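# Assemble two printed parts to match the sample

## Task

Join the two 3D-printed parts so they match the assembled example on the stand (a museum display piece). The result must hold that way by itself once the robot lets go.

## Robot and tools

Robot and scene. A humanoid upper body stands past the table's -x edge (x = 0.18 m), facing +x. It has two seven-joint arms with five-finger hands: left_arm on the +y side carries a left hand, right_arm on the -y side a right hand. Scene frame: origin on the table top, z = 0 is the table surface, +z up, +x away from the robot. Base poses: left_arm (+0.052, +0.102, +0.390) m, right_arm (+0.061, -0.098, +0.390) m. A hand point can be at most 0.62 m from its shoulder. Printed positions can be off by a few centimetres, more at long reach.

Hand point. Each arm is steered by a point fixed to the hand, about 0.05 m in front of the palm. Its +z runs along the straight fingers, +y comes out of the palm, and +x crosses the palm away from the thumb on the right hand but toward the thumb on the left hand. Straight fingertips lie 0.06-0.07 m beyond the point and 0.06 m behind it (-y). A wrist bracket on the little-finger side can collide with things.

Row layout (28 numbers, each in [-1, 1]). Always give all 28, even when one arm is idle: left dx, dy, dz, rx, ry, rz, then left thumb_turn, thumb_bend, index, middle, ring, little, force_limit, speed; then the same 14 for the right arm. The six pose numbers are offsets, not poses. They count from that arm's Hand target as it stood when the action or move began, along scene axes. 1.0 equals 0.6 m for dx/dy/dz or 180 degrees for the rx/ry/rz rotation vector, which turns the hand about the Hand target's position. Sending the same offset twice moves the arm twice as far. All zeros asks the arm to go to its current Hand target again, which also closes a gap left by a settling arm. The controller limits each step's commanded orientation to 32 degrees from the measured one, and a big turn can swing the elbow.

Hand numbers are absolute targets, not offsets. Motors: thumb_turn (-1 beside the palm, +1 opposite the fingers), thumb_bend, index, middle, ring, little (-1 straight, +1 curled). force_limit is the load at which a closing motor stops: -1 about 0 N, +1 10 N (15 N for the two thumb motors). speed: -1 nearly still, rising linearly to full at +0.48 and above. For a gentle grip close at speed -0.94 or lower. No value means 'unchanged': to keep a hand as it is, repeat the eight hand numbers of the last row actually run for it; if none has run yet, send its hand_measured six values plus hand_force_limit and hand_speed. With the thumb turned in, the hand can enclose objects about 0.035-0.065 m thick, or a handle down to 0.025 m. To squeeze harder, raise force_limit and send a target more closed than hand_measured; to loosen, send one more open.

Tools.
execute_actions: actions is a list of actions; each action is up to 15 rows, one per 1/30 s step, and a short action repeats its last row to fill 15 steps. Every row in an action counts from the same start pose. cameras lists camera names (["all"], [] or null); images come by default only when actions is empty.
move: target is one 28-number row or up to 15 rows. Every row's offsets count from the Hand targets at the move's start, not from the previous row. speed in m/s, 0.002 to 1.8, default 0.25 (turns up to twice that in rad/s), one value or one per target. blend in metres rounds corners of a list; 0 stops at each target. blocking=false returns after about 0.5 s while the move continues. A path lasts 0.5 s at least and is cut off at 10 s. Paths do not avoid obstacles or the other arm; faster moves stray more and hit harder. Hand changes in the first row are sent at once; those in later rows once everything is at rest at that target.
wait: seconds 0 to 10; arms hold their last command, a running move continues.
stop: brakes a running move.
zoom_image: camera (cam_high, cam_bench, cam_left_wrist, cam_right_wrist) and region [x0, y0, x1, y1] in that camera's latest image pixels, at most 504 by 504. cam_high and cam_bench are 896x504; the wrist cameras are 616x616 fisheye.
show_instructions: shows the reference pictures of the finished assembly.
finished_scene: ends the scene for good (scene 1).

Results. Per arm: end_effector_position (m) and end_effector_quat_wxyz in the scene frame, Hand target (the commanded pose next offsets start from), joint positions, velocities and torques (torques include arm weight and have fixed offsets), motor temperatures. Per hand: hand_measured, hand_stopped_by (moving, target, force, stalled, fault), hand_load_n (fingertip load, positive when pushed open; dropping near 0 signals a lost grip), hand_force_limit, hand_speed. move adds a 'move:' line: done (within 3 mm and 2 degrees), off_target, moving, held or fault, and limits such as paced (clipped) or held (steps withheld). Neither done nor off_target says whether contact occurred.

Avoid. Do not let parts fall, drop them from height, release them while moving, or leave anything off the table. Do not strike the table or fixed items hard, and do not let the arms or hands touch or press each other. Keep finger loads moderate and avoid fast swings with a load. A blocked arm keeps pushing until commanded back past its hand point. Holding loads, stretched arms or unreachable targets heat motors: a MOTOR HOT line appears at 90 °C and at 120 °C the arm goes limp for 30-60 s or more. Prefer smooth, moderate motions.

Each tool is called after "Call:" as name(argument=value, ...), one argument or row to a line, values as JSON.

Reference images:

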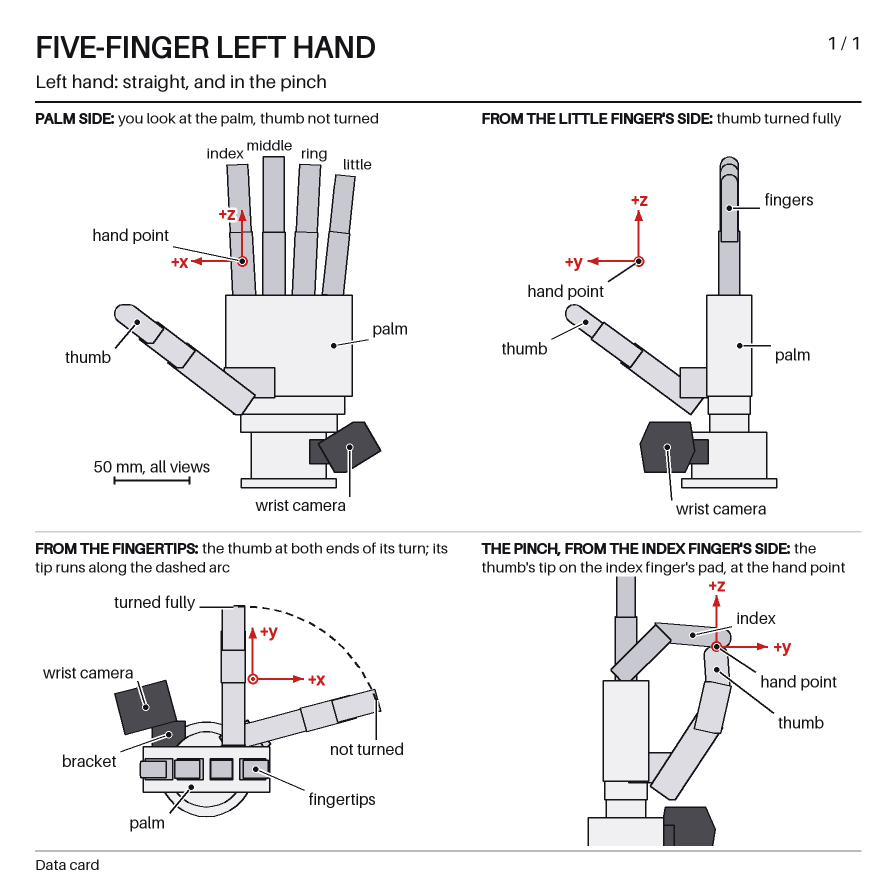

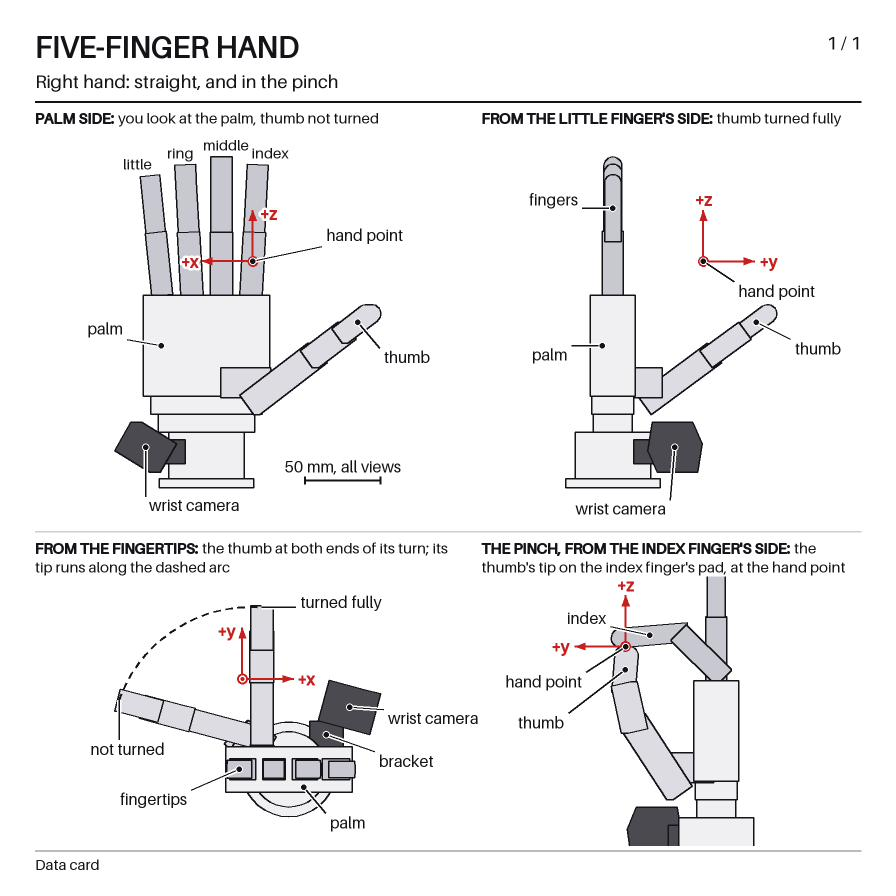

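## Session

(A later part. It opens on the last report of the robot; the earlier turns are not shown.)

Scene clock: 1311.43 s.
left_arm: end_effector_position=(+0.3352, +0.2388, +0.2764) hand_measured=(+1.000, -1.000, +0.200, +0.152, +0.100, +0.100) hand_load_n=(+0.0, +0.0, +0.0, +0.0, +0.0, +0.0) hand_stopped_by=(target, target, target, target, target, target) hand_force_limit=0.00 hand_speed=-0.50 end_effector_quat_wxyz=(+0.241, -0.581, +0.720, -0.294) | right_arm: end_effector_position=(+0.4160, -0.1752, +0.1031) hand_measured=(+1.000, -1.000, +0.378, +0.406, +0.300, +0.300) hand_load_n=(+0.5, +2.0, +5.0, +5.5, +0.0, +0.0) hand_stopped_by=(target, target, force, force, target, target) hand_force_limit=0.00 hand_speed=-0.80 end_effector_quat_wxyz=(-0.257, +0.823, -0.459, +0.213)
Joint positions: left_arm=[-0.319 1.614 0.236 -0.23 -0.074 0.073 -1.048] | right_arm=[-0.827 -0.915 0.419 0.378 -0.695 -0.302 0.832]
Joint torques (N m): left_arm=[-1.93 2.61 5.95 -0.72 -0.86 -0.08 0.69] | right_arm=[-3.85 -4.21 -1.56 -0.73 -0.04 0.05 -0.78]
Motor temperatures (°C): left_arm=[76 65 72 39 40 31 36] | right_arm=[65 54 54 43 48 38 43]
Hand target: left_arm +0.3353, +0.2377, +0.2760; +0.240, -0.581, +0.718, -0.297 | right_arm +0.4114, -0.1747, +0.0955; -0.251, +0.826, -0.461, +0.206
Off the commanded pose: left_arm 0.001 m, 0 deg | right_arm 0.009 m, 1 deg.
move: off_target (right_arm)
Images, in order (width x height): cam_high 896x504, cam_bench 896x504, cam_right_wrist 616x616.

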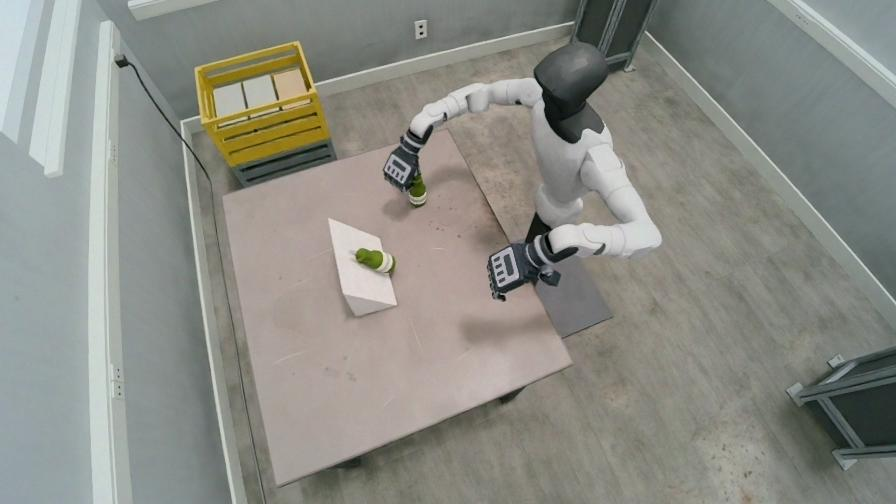

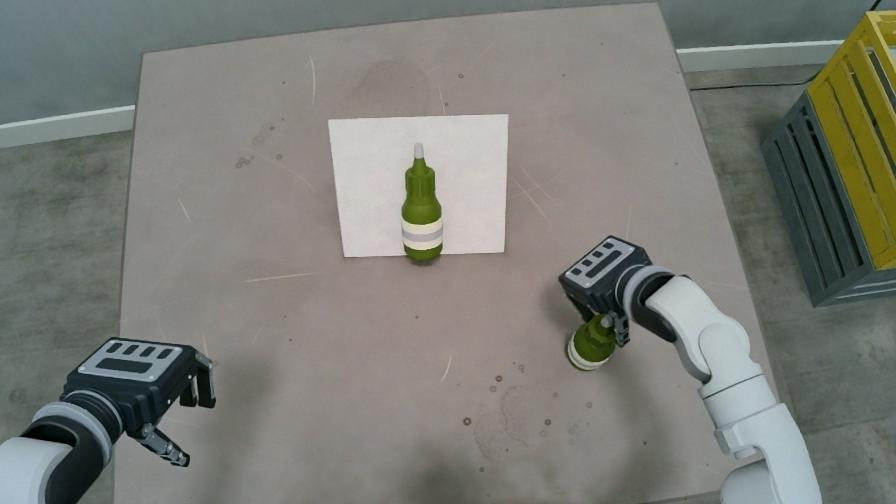

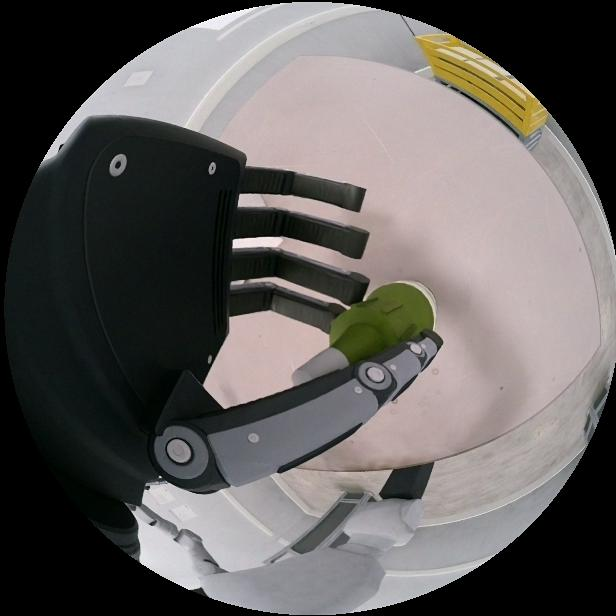

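Call:
move(
  target=[0,0,0,0,0,0,1,-1,0.2,0.15,0.1,0.1,0.0,-0.5,-0.003,0,-0.02,0,0,0,1,-1,0.7,0.7,0.3,0.3,0.0,-0.8],
  speed=0.03,
  cameras=["cam_bench","cam_high","cam_right_wrist"],
)

Call:
zoom_image(
  camera="cam_bench",
  region=[560, 300, 640, 380],
)

Call:
zoom_image(
  camera="cam_high",
  region=[390, 140, 450, 215],
)

Call:
zoom_image(
  camera="cam_right_wrist",
  region=[260, 180, 500, 420],
)

Scene clock: 1320.70 s.
left_arm: end_effector_position=(+0.3352, +0.2388, +0.2764) hand_measured=(+1.000, -1.000, +0.200, +0.152, +0.100, +0.100) hand_load_n=(+0.0, +0.0, +0.0, +0.0, +0.0, +0.0) hand_stopped_by=(target, target, target, target, target, target) hand_force_limit=0.00 hand_speed=-0.50 end_effector_quat_wxyz=(+0.241, -0.581, +0.720, -0.294) | right_arm: end_effector_position=(+0.4214, -0.1754, +0.1018) hand_measured=(+1.000, -1.000, +0.378, +0.406, +0.300, +0.300) hand_load_n=(-1.0, +2.5, +4.0, +4.5, +0.5, +0.0) hand_stopped_by=(target, target, force, force, target, target) hand_force_limit=0.00 hand_speed=-0.80 end_effector_quat_wxyz=(-0.265, +0.819, -0.456, +0.224)
Joint positions: left_arm=[-0.319 1.614 0.236 -0.23 -0.074 0.073 -1.048] | right_arm=[-0.827 -0.915 0.43 0.392 -0.707 -0.302 0.784]
Joint torques (N m): left_arm=[-1.9 2.66 6.01 -0.74 -0.85 -0.07 0.71] | right_arm=[-2.66 -3.03 -0.48 -0.4 -0.3 0.18 -0.74]
Motor temperatures (°C): left_arm=[76 65 72 39 40 31 36] | right_arm=[65 54 53 43 48 38 43]
Hand target: left_arm +0.3353, +0.2377, +0.2760; +0.240, -0.581, +0.718, -0.297 | right_arm +0.4096, -0.1747, +0.0835; -0.251, +0.826, -0.461, +0.206
Off the commanded pose: left_arm 0.001 m, 0 deg | right_arm 0.022 m, 3 deg.
move: off_target (right_arm)
Images, in order (width x height): cam_high 896x504, cam_bench 896x504, cam_right_wrist 616x616.

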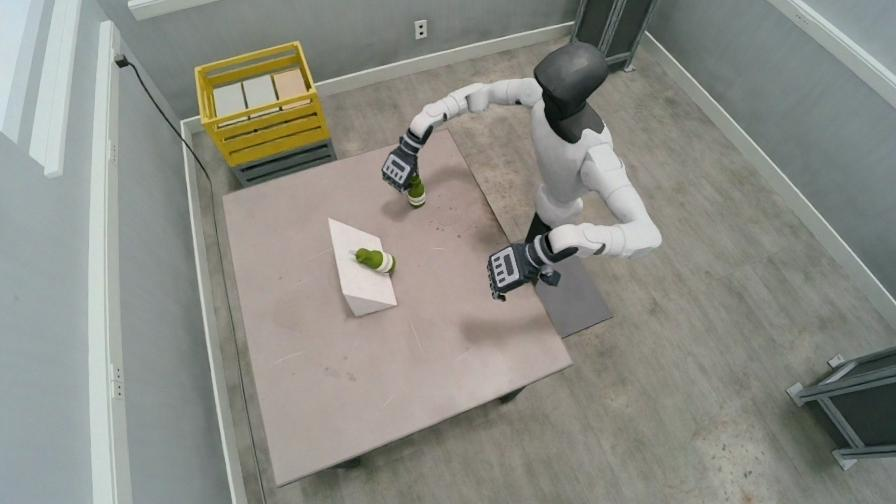

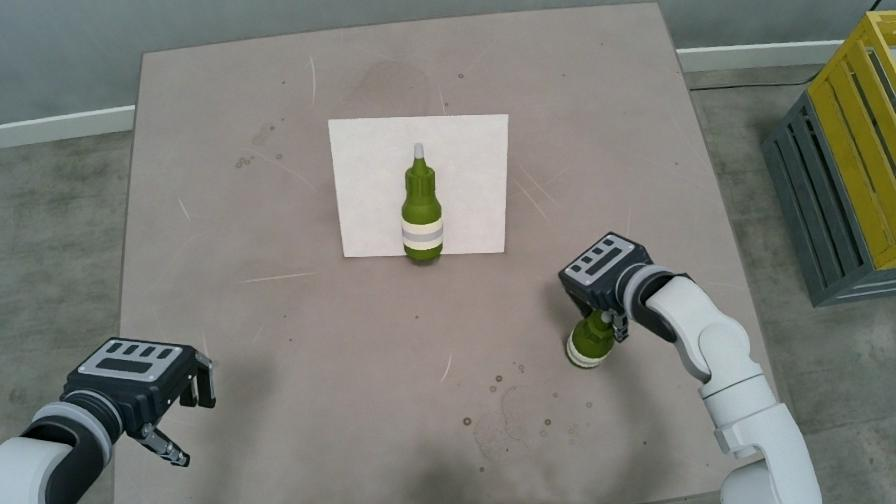

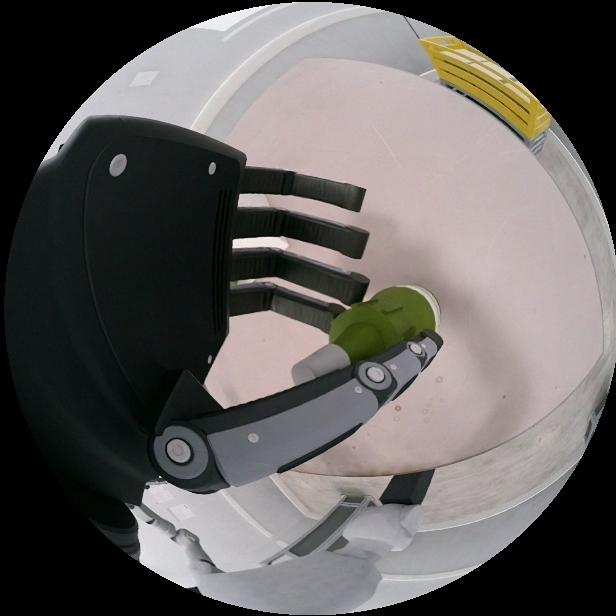

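Scaled by 6.300 from the camera's 896x504 image, which has a finer 1280x720 frame.

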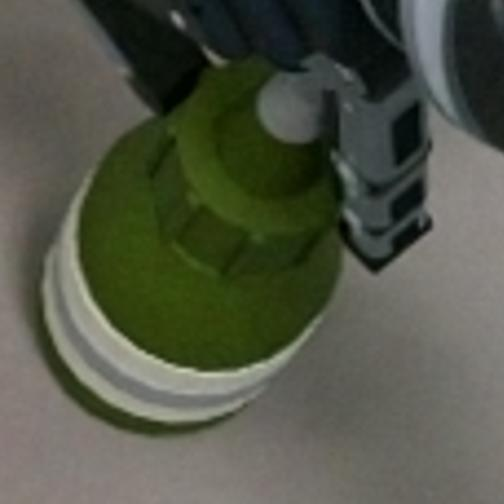

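Scaled by 6.720 from the camera's 896x504 image, which has a finer 1280x720 frame.

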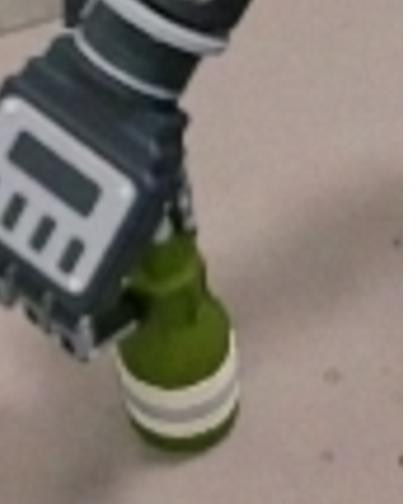

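Scaled by 2.100 from the camera's 616x616 image, which has a finer 880x880 frame.

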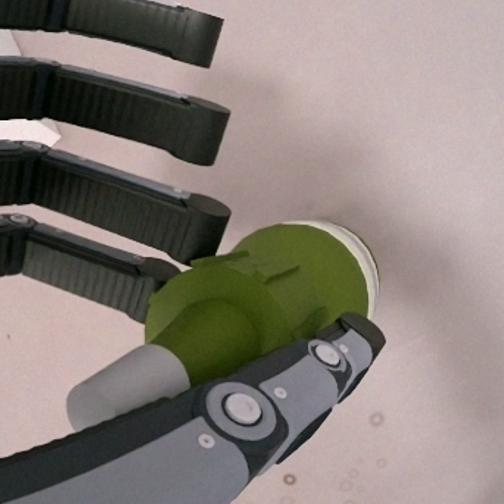

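Call:
move(
  target=[0,0,0,0,0,0,1,-1,0.2,0.15,0.1,0.1,0.0,-0.5,0.004,0,0.027,0,0,0,1,-1,0.7,0.7,0.3,0.3,0.0,-0.8],
  speed=0.03,
  cameras=["cam_bench","cam_high","cam_right_wrist"],
)

Call:
zoom_image(
  camera="cam_bench",
  region=[560, 300, 640, 380],
)

Call:
zoom_image(
  camera="cam_high",
  region=[390, 140, 450, 215],
)

Scene clock: 1331.30 s.
left_arm: end_effector_position=(+0.3352, +0.2388, +0.2764) hand_measured=(+1.000, -1.000, +0.200, +0.152, +0.100, +0.100) hand_load_n=(+0.0, +0.0, +0.0, +0.0, +0.0, +0.0) hand_stopped_by=(target, target, target, target, target, target) hand_force_limit=0.00 hand_speed=-0.50 end_effector_quat_wxyz=(+0.241, -0.581, +0.720, -0.294) | right_arm: end_effector_position=(+0.4162, -0.1742, +0.1026) hand_measured=(+1.000, -1.000, +0.378, +0.406, +0.300, +0.300) hand_load_n=(+1.0, +2.5, +5.5, +4.5, +0.0, +0.0) hand_stopped_by=(target, target, force, force, target, target) hand_force_limit=0.00 hand_speed=-0.80 end_effector_quat_wxyz=(-0.257, +0.823, -0.460, +0.212)
Joint positions: left_arm=[-0.319 1.614 0.236 -0.23 -0.074 0.073 -1.048] | right_arm=[-0.832 -0.915 0.428 0.381 -0.69 -0.298 0.83]
Joint torques (N m): left_arm=[-1.89 2.63 5.96 -0.7 -0.88 -0.06 0.69] | right_arm=[-4.18 -5.3 -2.07 -1.18 0.42 0.05 -0.04]
Motor temperatures (°C): left_arm=[76 65 72 39 40 31 36] | right_arm=[63 53 52 43 48 38 42]
Hand target: left_arm +0.3353, +0.2377, +0.2760; +0.240, -0.581, +0.718, -0.297 | right_arm +0.4120, -0.1747, +0.0997; -0.251, +0.826, -0.461, +0.206
Off the commanded pose: left_arm 0.001 m, 0 deg | right_arm 0.005 m, 1 deg.
move: off_target (right_arm)
Images, in order (width x height): cam_high 896x504, cam_bench 896x504, cam_right_wrist 616x616.

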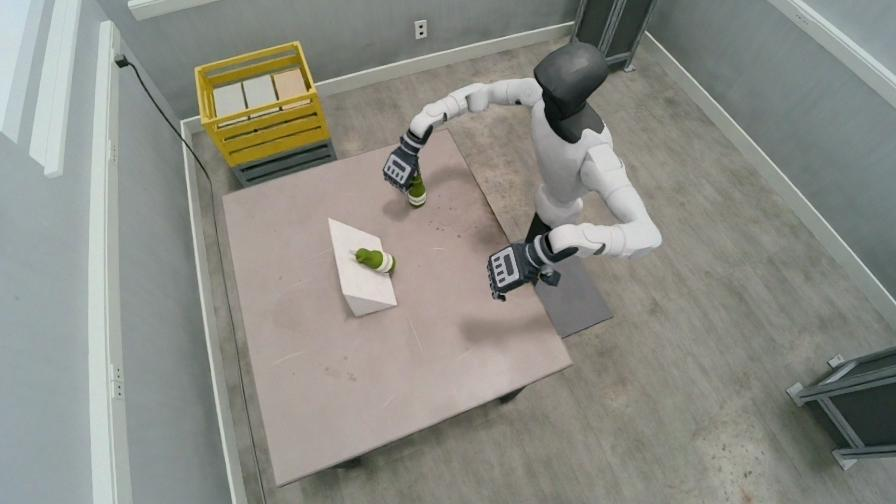

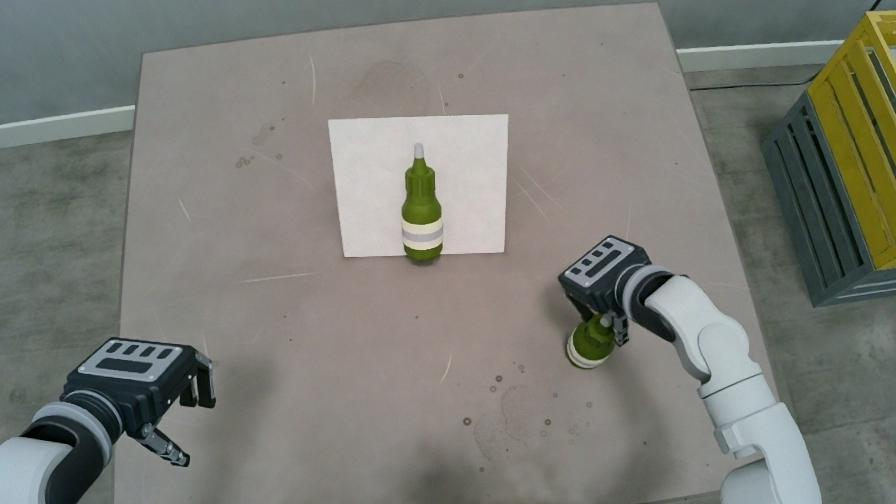

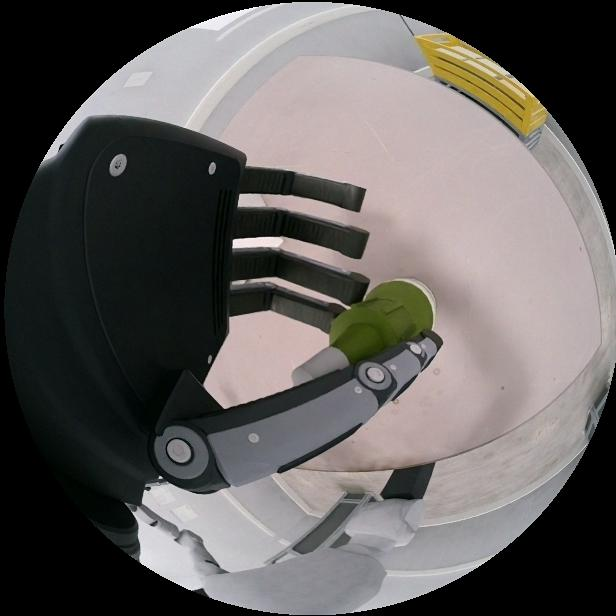

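Scaled by 6.300 from the camera's 896x504 image, which has a finer 1280x720 frame.

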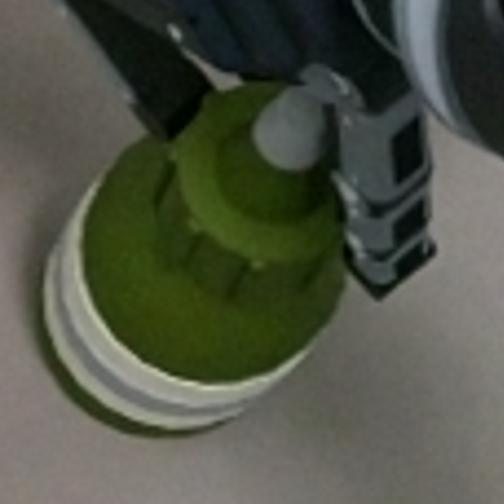

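Scaled by 6.720 from the camera's 896x504 image, which has a finer 1280x720 frame.

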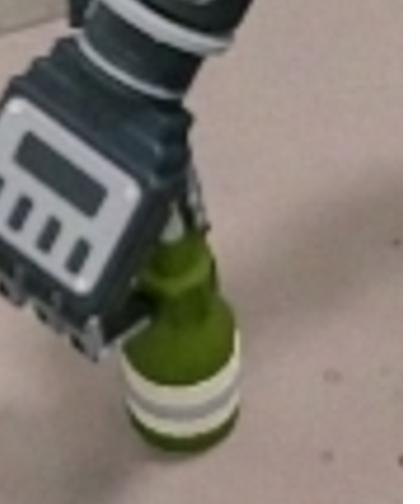

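Call:
move(
  target=[
    [0,0,0,0,0,0,1,-1,0.2,0.15,0.1,0.1,0.0,-0.5,0,0,0.003,0,0,0,1,-1,0.15,0.15,0.1,0.1,0.0,-0.7],
    [0,0,0,0,0,0,1,-1,0.2,0.15,0.1,0.1,0.0,-0.5,-0.007,-0.004,0.004,0,0,0,1,-1,0.0,0.0,0.0,0.0,0.0,-0.5],
  ],
  speed=0.03,
  cameras=["cam_bench","cam_high","cam_right_wrist"],
)

Call:
zoom_image(
  camera="cam_bench",
  region=[560, 300, 640, 380],
)

Call:
zoom_image(
  camera="cam_high",
  region=[390, 140, 450, 215],
)

Call:
zoom_image(
  camera="cam_right_wrist",
  region=[260, 180, 500, 420],
)

Scene clock: 1342.77 s.
left_arm: end_effector_position=(+0.3352, +0.2388, +0.2764) hand_measured=(+1.000, -1.000, +0.200, +0.152, +0.100, +0.100) hand_load_n=(+0.0, +0.0, +0.0, +0.0, +0.0, +0.0) hand_stopped_by=(target, target, target, target, target, target) hand_force_limit=0.00 hand_speed=-0.50 end_effector_quat_wxyz=(+0.241, -0.581, +0.720, -0.294) | right_arm: end_effector_position=(+0.4096, -0.1742, +0.1025) hand_measured=(+1.000, -1.000, +0.000, +0.000, +0.000, +0.000) hand_load_n=(+0.0, +0.0, +0.0, +0.0, +0.0, +0.0) hand_stopped_by=(target, target, target, target, target, target) hand_force_limit=0.00 hand_speed=-0.50 end_effector_quat_wxyz=(-0.254, +0.827, -0.457, +0.207)
Joint positions: left_arm=[-0.319 1.614 0.236 -0.23 -0.074 0.073 -1.048] | right_arm=[-0.811 -0.928 0.423 0.345 -0.678 -0.294 0.848]
Joint torques (N m): left_arm=[-1.89 2.6 6 -0.73 -0.82 -0.07 0.7] | right_arm=[-3.8 -6.12 -2.98 -1.49 0.41 0.22 -0.44]
Motor temperatures (°C): left_arm=[76 66 72 39 40 31 36] | right_arm=[63 56 53 43 48 38 41]
Hand target: left_arm +0.3353, +0.2377, +0.2760; +0.240, -0.581, +0.718, -0.297 | right_arm +0.4078, -0.1771, +0.1021; -0.251, +0.826, -0.461, +0.206
Off the commanded pose: left_arm 0.001 m, 0 deg | right_arm 0.004 m, 0 deg.
move: off_target (right_arm); target 2's new numbers were sent with right_arm's hand 0.004 m and 0 deg from that target
Images, in order (width x height): cam_high 896x504, cam_bench 896x504, cam_right_wrist 616x616.

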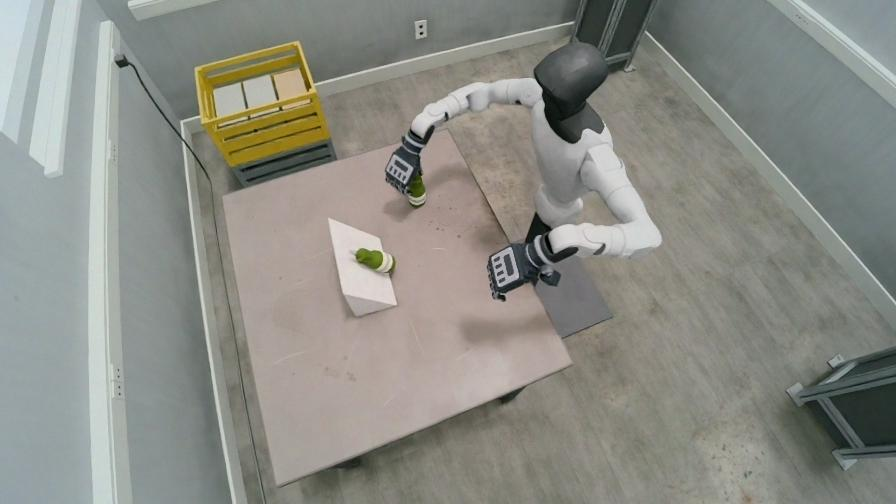

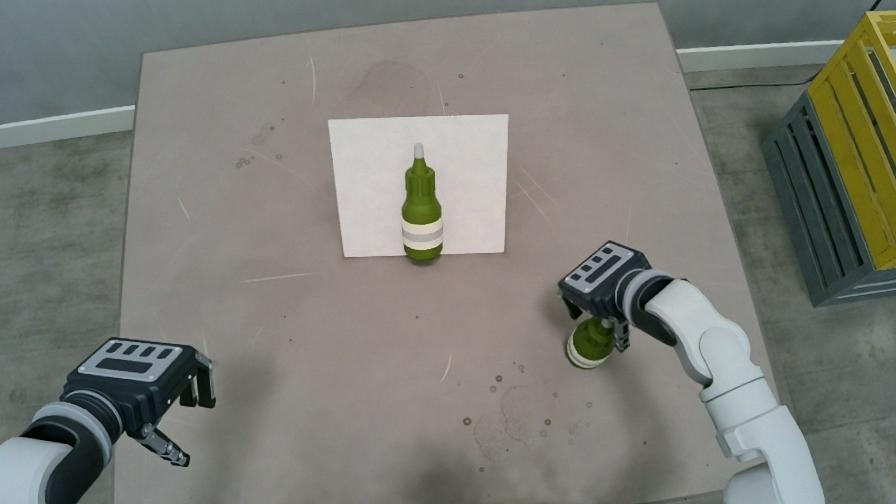

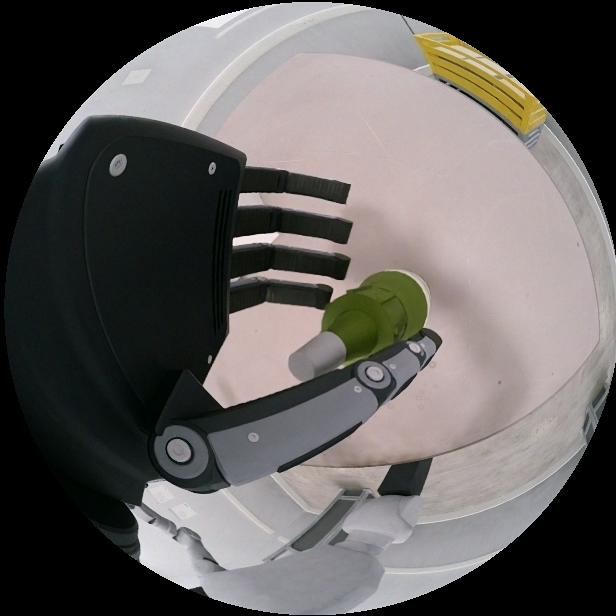

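Scaled by 6.300 from the camera's 896x504 image, which has a finer 1280x720 frame.

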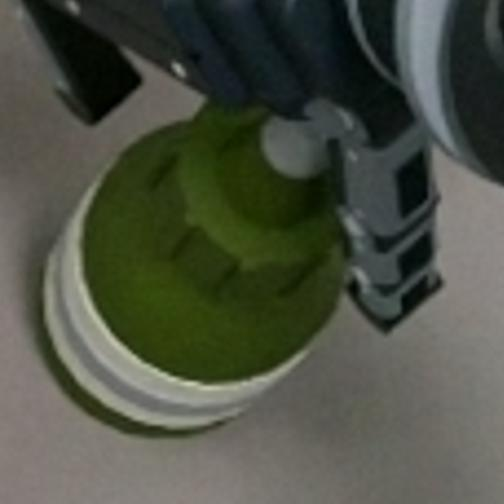

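Scaled by 6.720 from the camera's 896x504 image, which has a finer 1280x720 frame.

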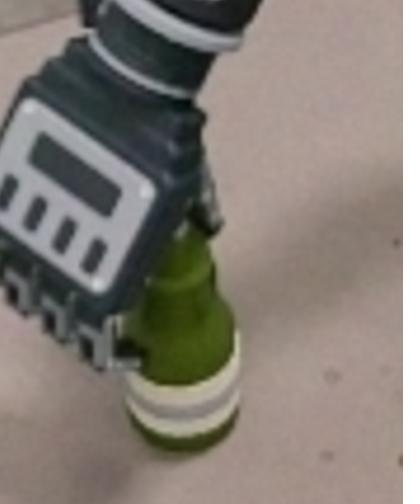

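Scaled by 2.100 from the camera's 616x616 image, which has a finer 880x880 frame.

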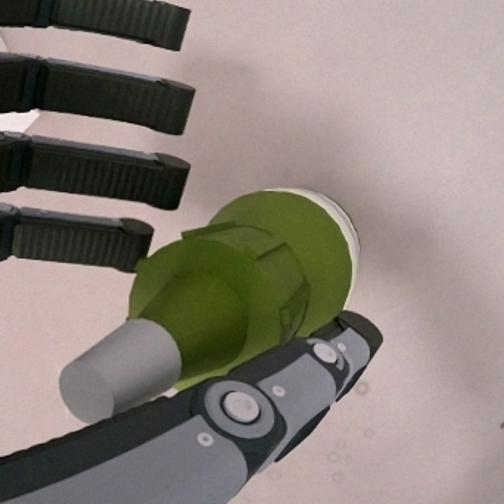

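Call:
move(
  target=[
    [0,0,0,0,0,0,1,-1,0.2,0.15,0.1,0.1,0.0,-0.5,-0.005,-0.003,0.06,0,0,0,1,-1,-0.1,-0.1,-0.1,-0.1,0.0,-0.5],
    [0,0,0,0,0,0,1,-1,0.2,0.15,0.1,0.1,0.0,-0.5,-0.005,-0.003,0.22,0,0,0,1,-1,-0.1,-0.1,-0.1,-0.1,0.0,-0.5],
    [0,0,0,0,0,0,1,-1,0.2,0.15,0.1,0.1,0.0,-0.5,-0.15,-0.16,0.26,0,0,0,1,-1,-0.1,-0.1,-0.1,-0.1,0.0,-0.5],
  ],
  speed=[0.04,0.1,0.2],
  blend=[0.005,0.02,0],
  cameras=["cam_bench","cam_high","cam_right_wrist"],
)

Call:
zoom_image(
  camera="cam_bench",
  region=[560, 300, 640, 380],
)

Call:
zoom_image(
  camera="cam_high",
  region=[390, 140, 450, 215],
)

Call:
zoom_image(
  camera="cam_right_wrist",
  region=[300, 180, 460, 340],
)

Scene clock: 1358.33 s.
left_arm: end_effector_position=(+0.3352, +0.2388, +0.2764) hand_measured=(+1.000, -1.000, +0.200, +0.152, +0.100, +0.100) hand_load_n=(+0.0, +0.0, +0.0, +0.0, +0.0, +0.0) hand_stopped_by=(target, target, target, target, target, target) hand_force_limit=0.00 hand_speed=-0.50 end_effector_quat_wxyz=(+0.241, -0.581, +0.720, -0.294) | right_arm: end_effector_position=(+0.3177, -0.2737, +0.2596) hand_measured=(+1.000, -1.000, -0.100, -0.100, -0.100, -0.100) hand_load_n=(+0.0, +0.0, +0.0, +0.0, +0.0, +0.0) hand_stopped_by=(target, target, target, target, target, target) hand_force_limit=0.00 hand_speed=-0.50 end_effector_quat_wxyz=(-0.249, +0.827, -0.459, +0.206)
Joint positions: left_arm=[-0.319 1.614 0.236 -0.23 -0.074 0.073 -1.048] | right_arm=[-0.248 -1.458 -0.468 0.125 -0.048 -0.596 1.34]
Joint torques (N m): left_arm=[-1.89 2.66 5.96 -0.69 -0.91 -0.08 0.7] | right_arm=[-2.01 -6.36 -3.33 -0.68 0.28 0.17 -0.79]
Motor temperatures (°C): left_arm=[76 66 73 39 40 31 36] | right_arm=[64 58 55 44 48 38 41]
Hand target: left_arm +0.3353, +0.2377, +0.2760; +0.240, -0.581, +0.718, -0.297 | right_arm +0.3178, -0.2731, +0.2581; -0.251, +0.826, -0.461, +0.206
Off the commanded pose: left_arm 0.001 m, 0 deg | right_arm 0.002 m, 0 deg.
move: done
Images, in order (width x height): cam_high 896x504, cam_bench 896x504, cam_right_wrist 616x616.

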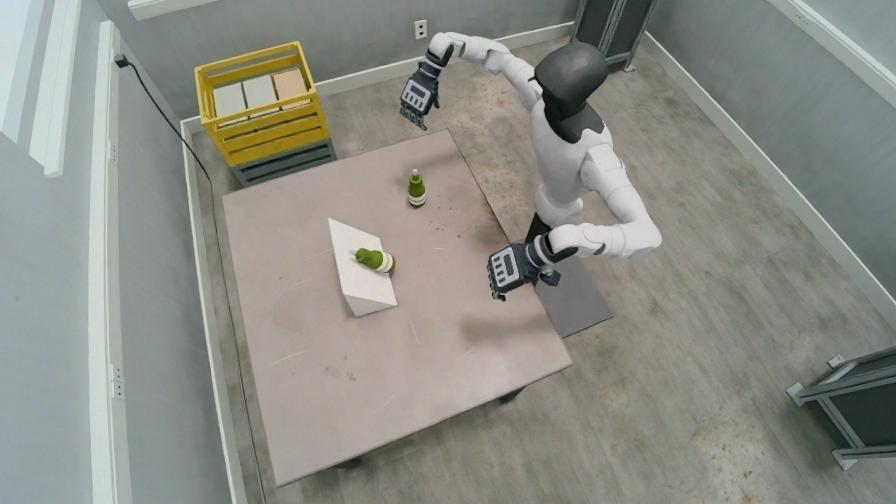

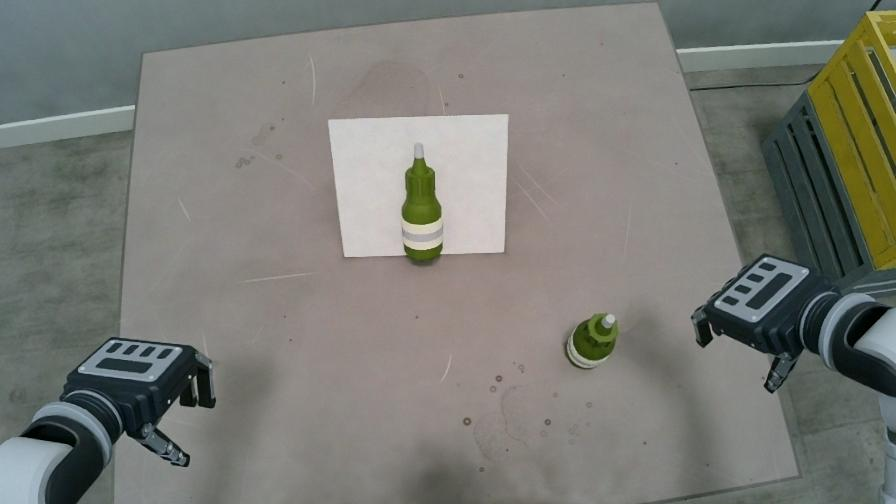

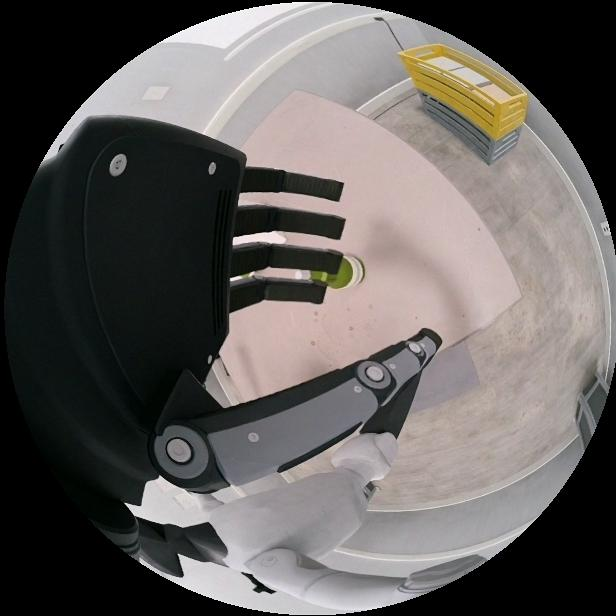

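Scaled by 6.300 from the camera's 896x504 image, which has a finer 1280x720 frame.

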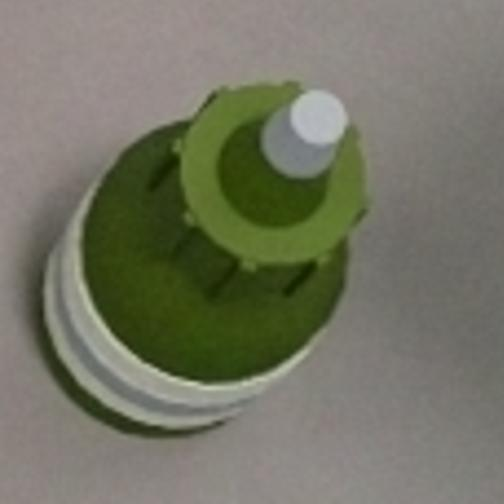

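Scaled by 6.720 from the camera's 896x504 image, which has a finer 1280x720 frame.

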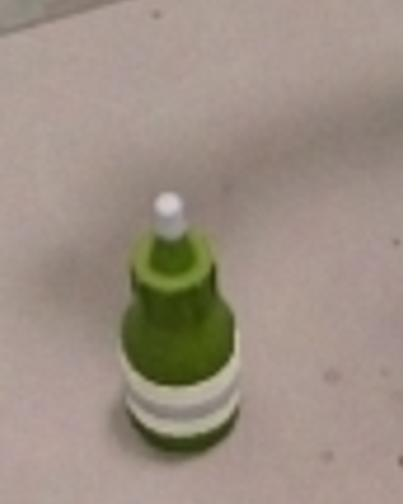

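Scaled by 3.150 from the camera's 616x616 image, which has a finer 880x880 frame.

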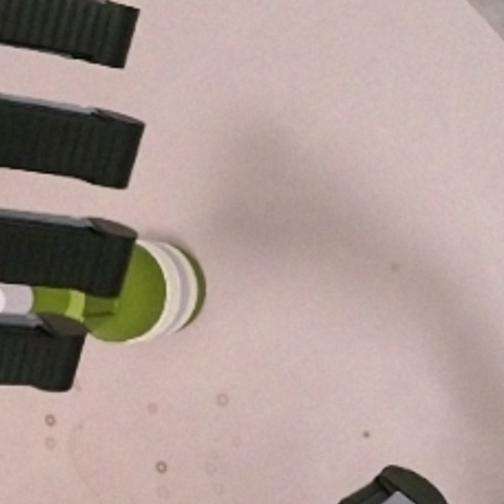

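Call:
finished_scene(
)

The scene is finished: the task was done.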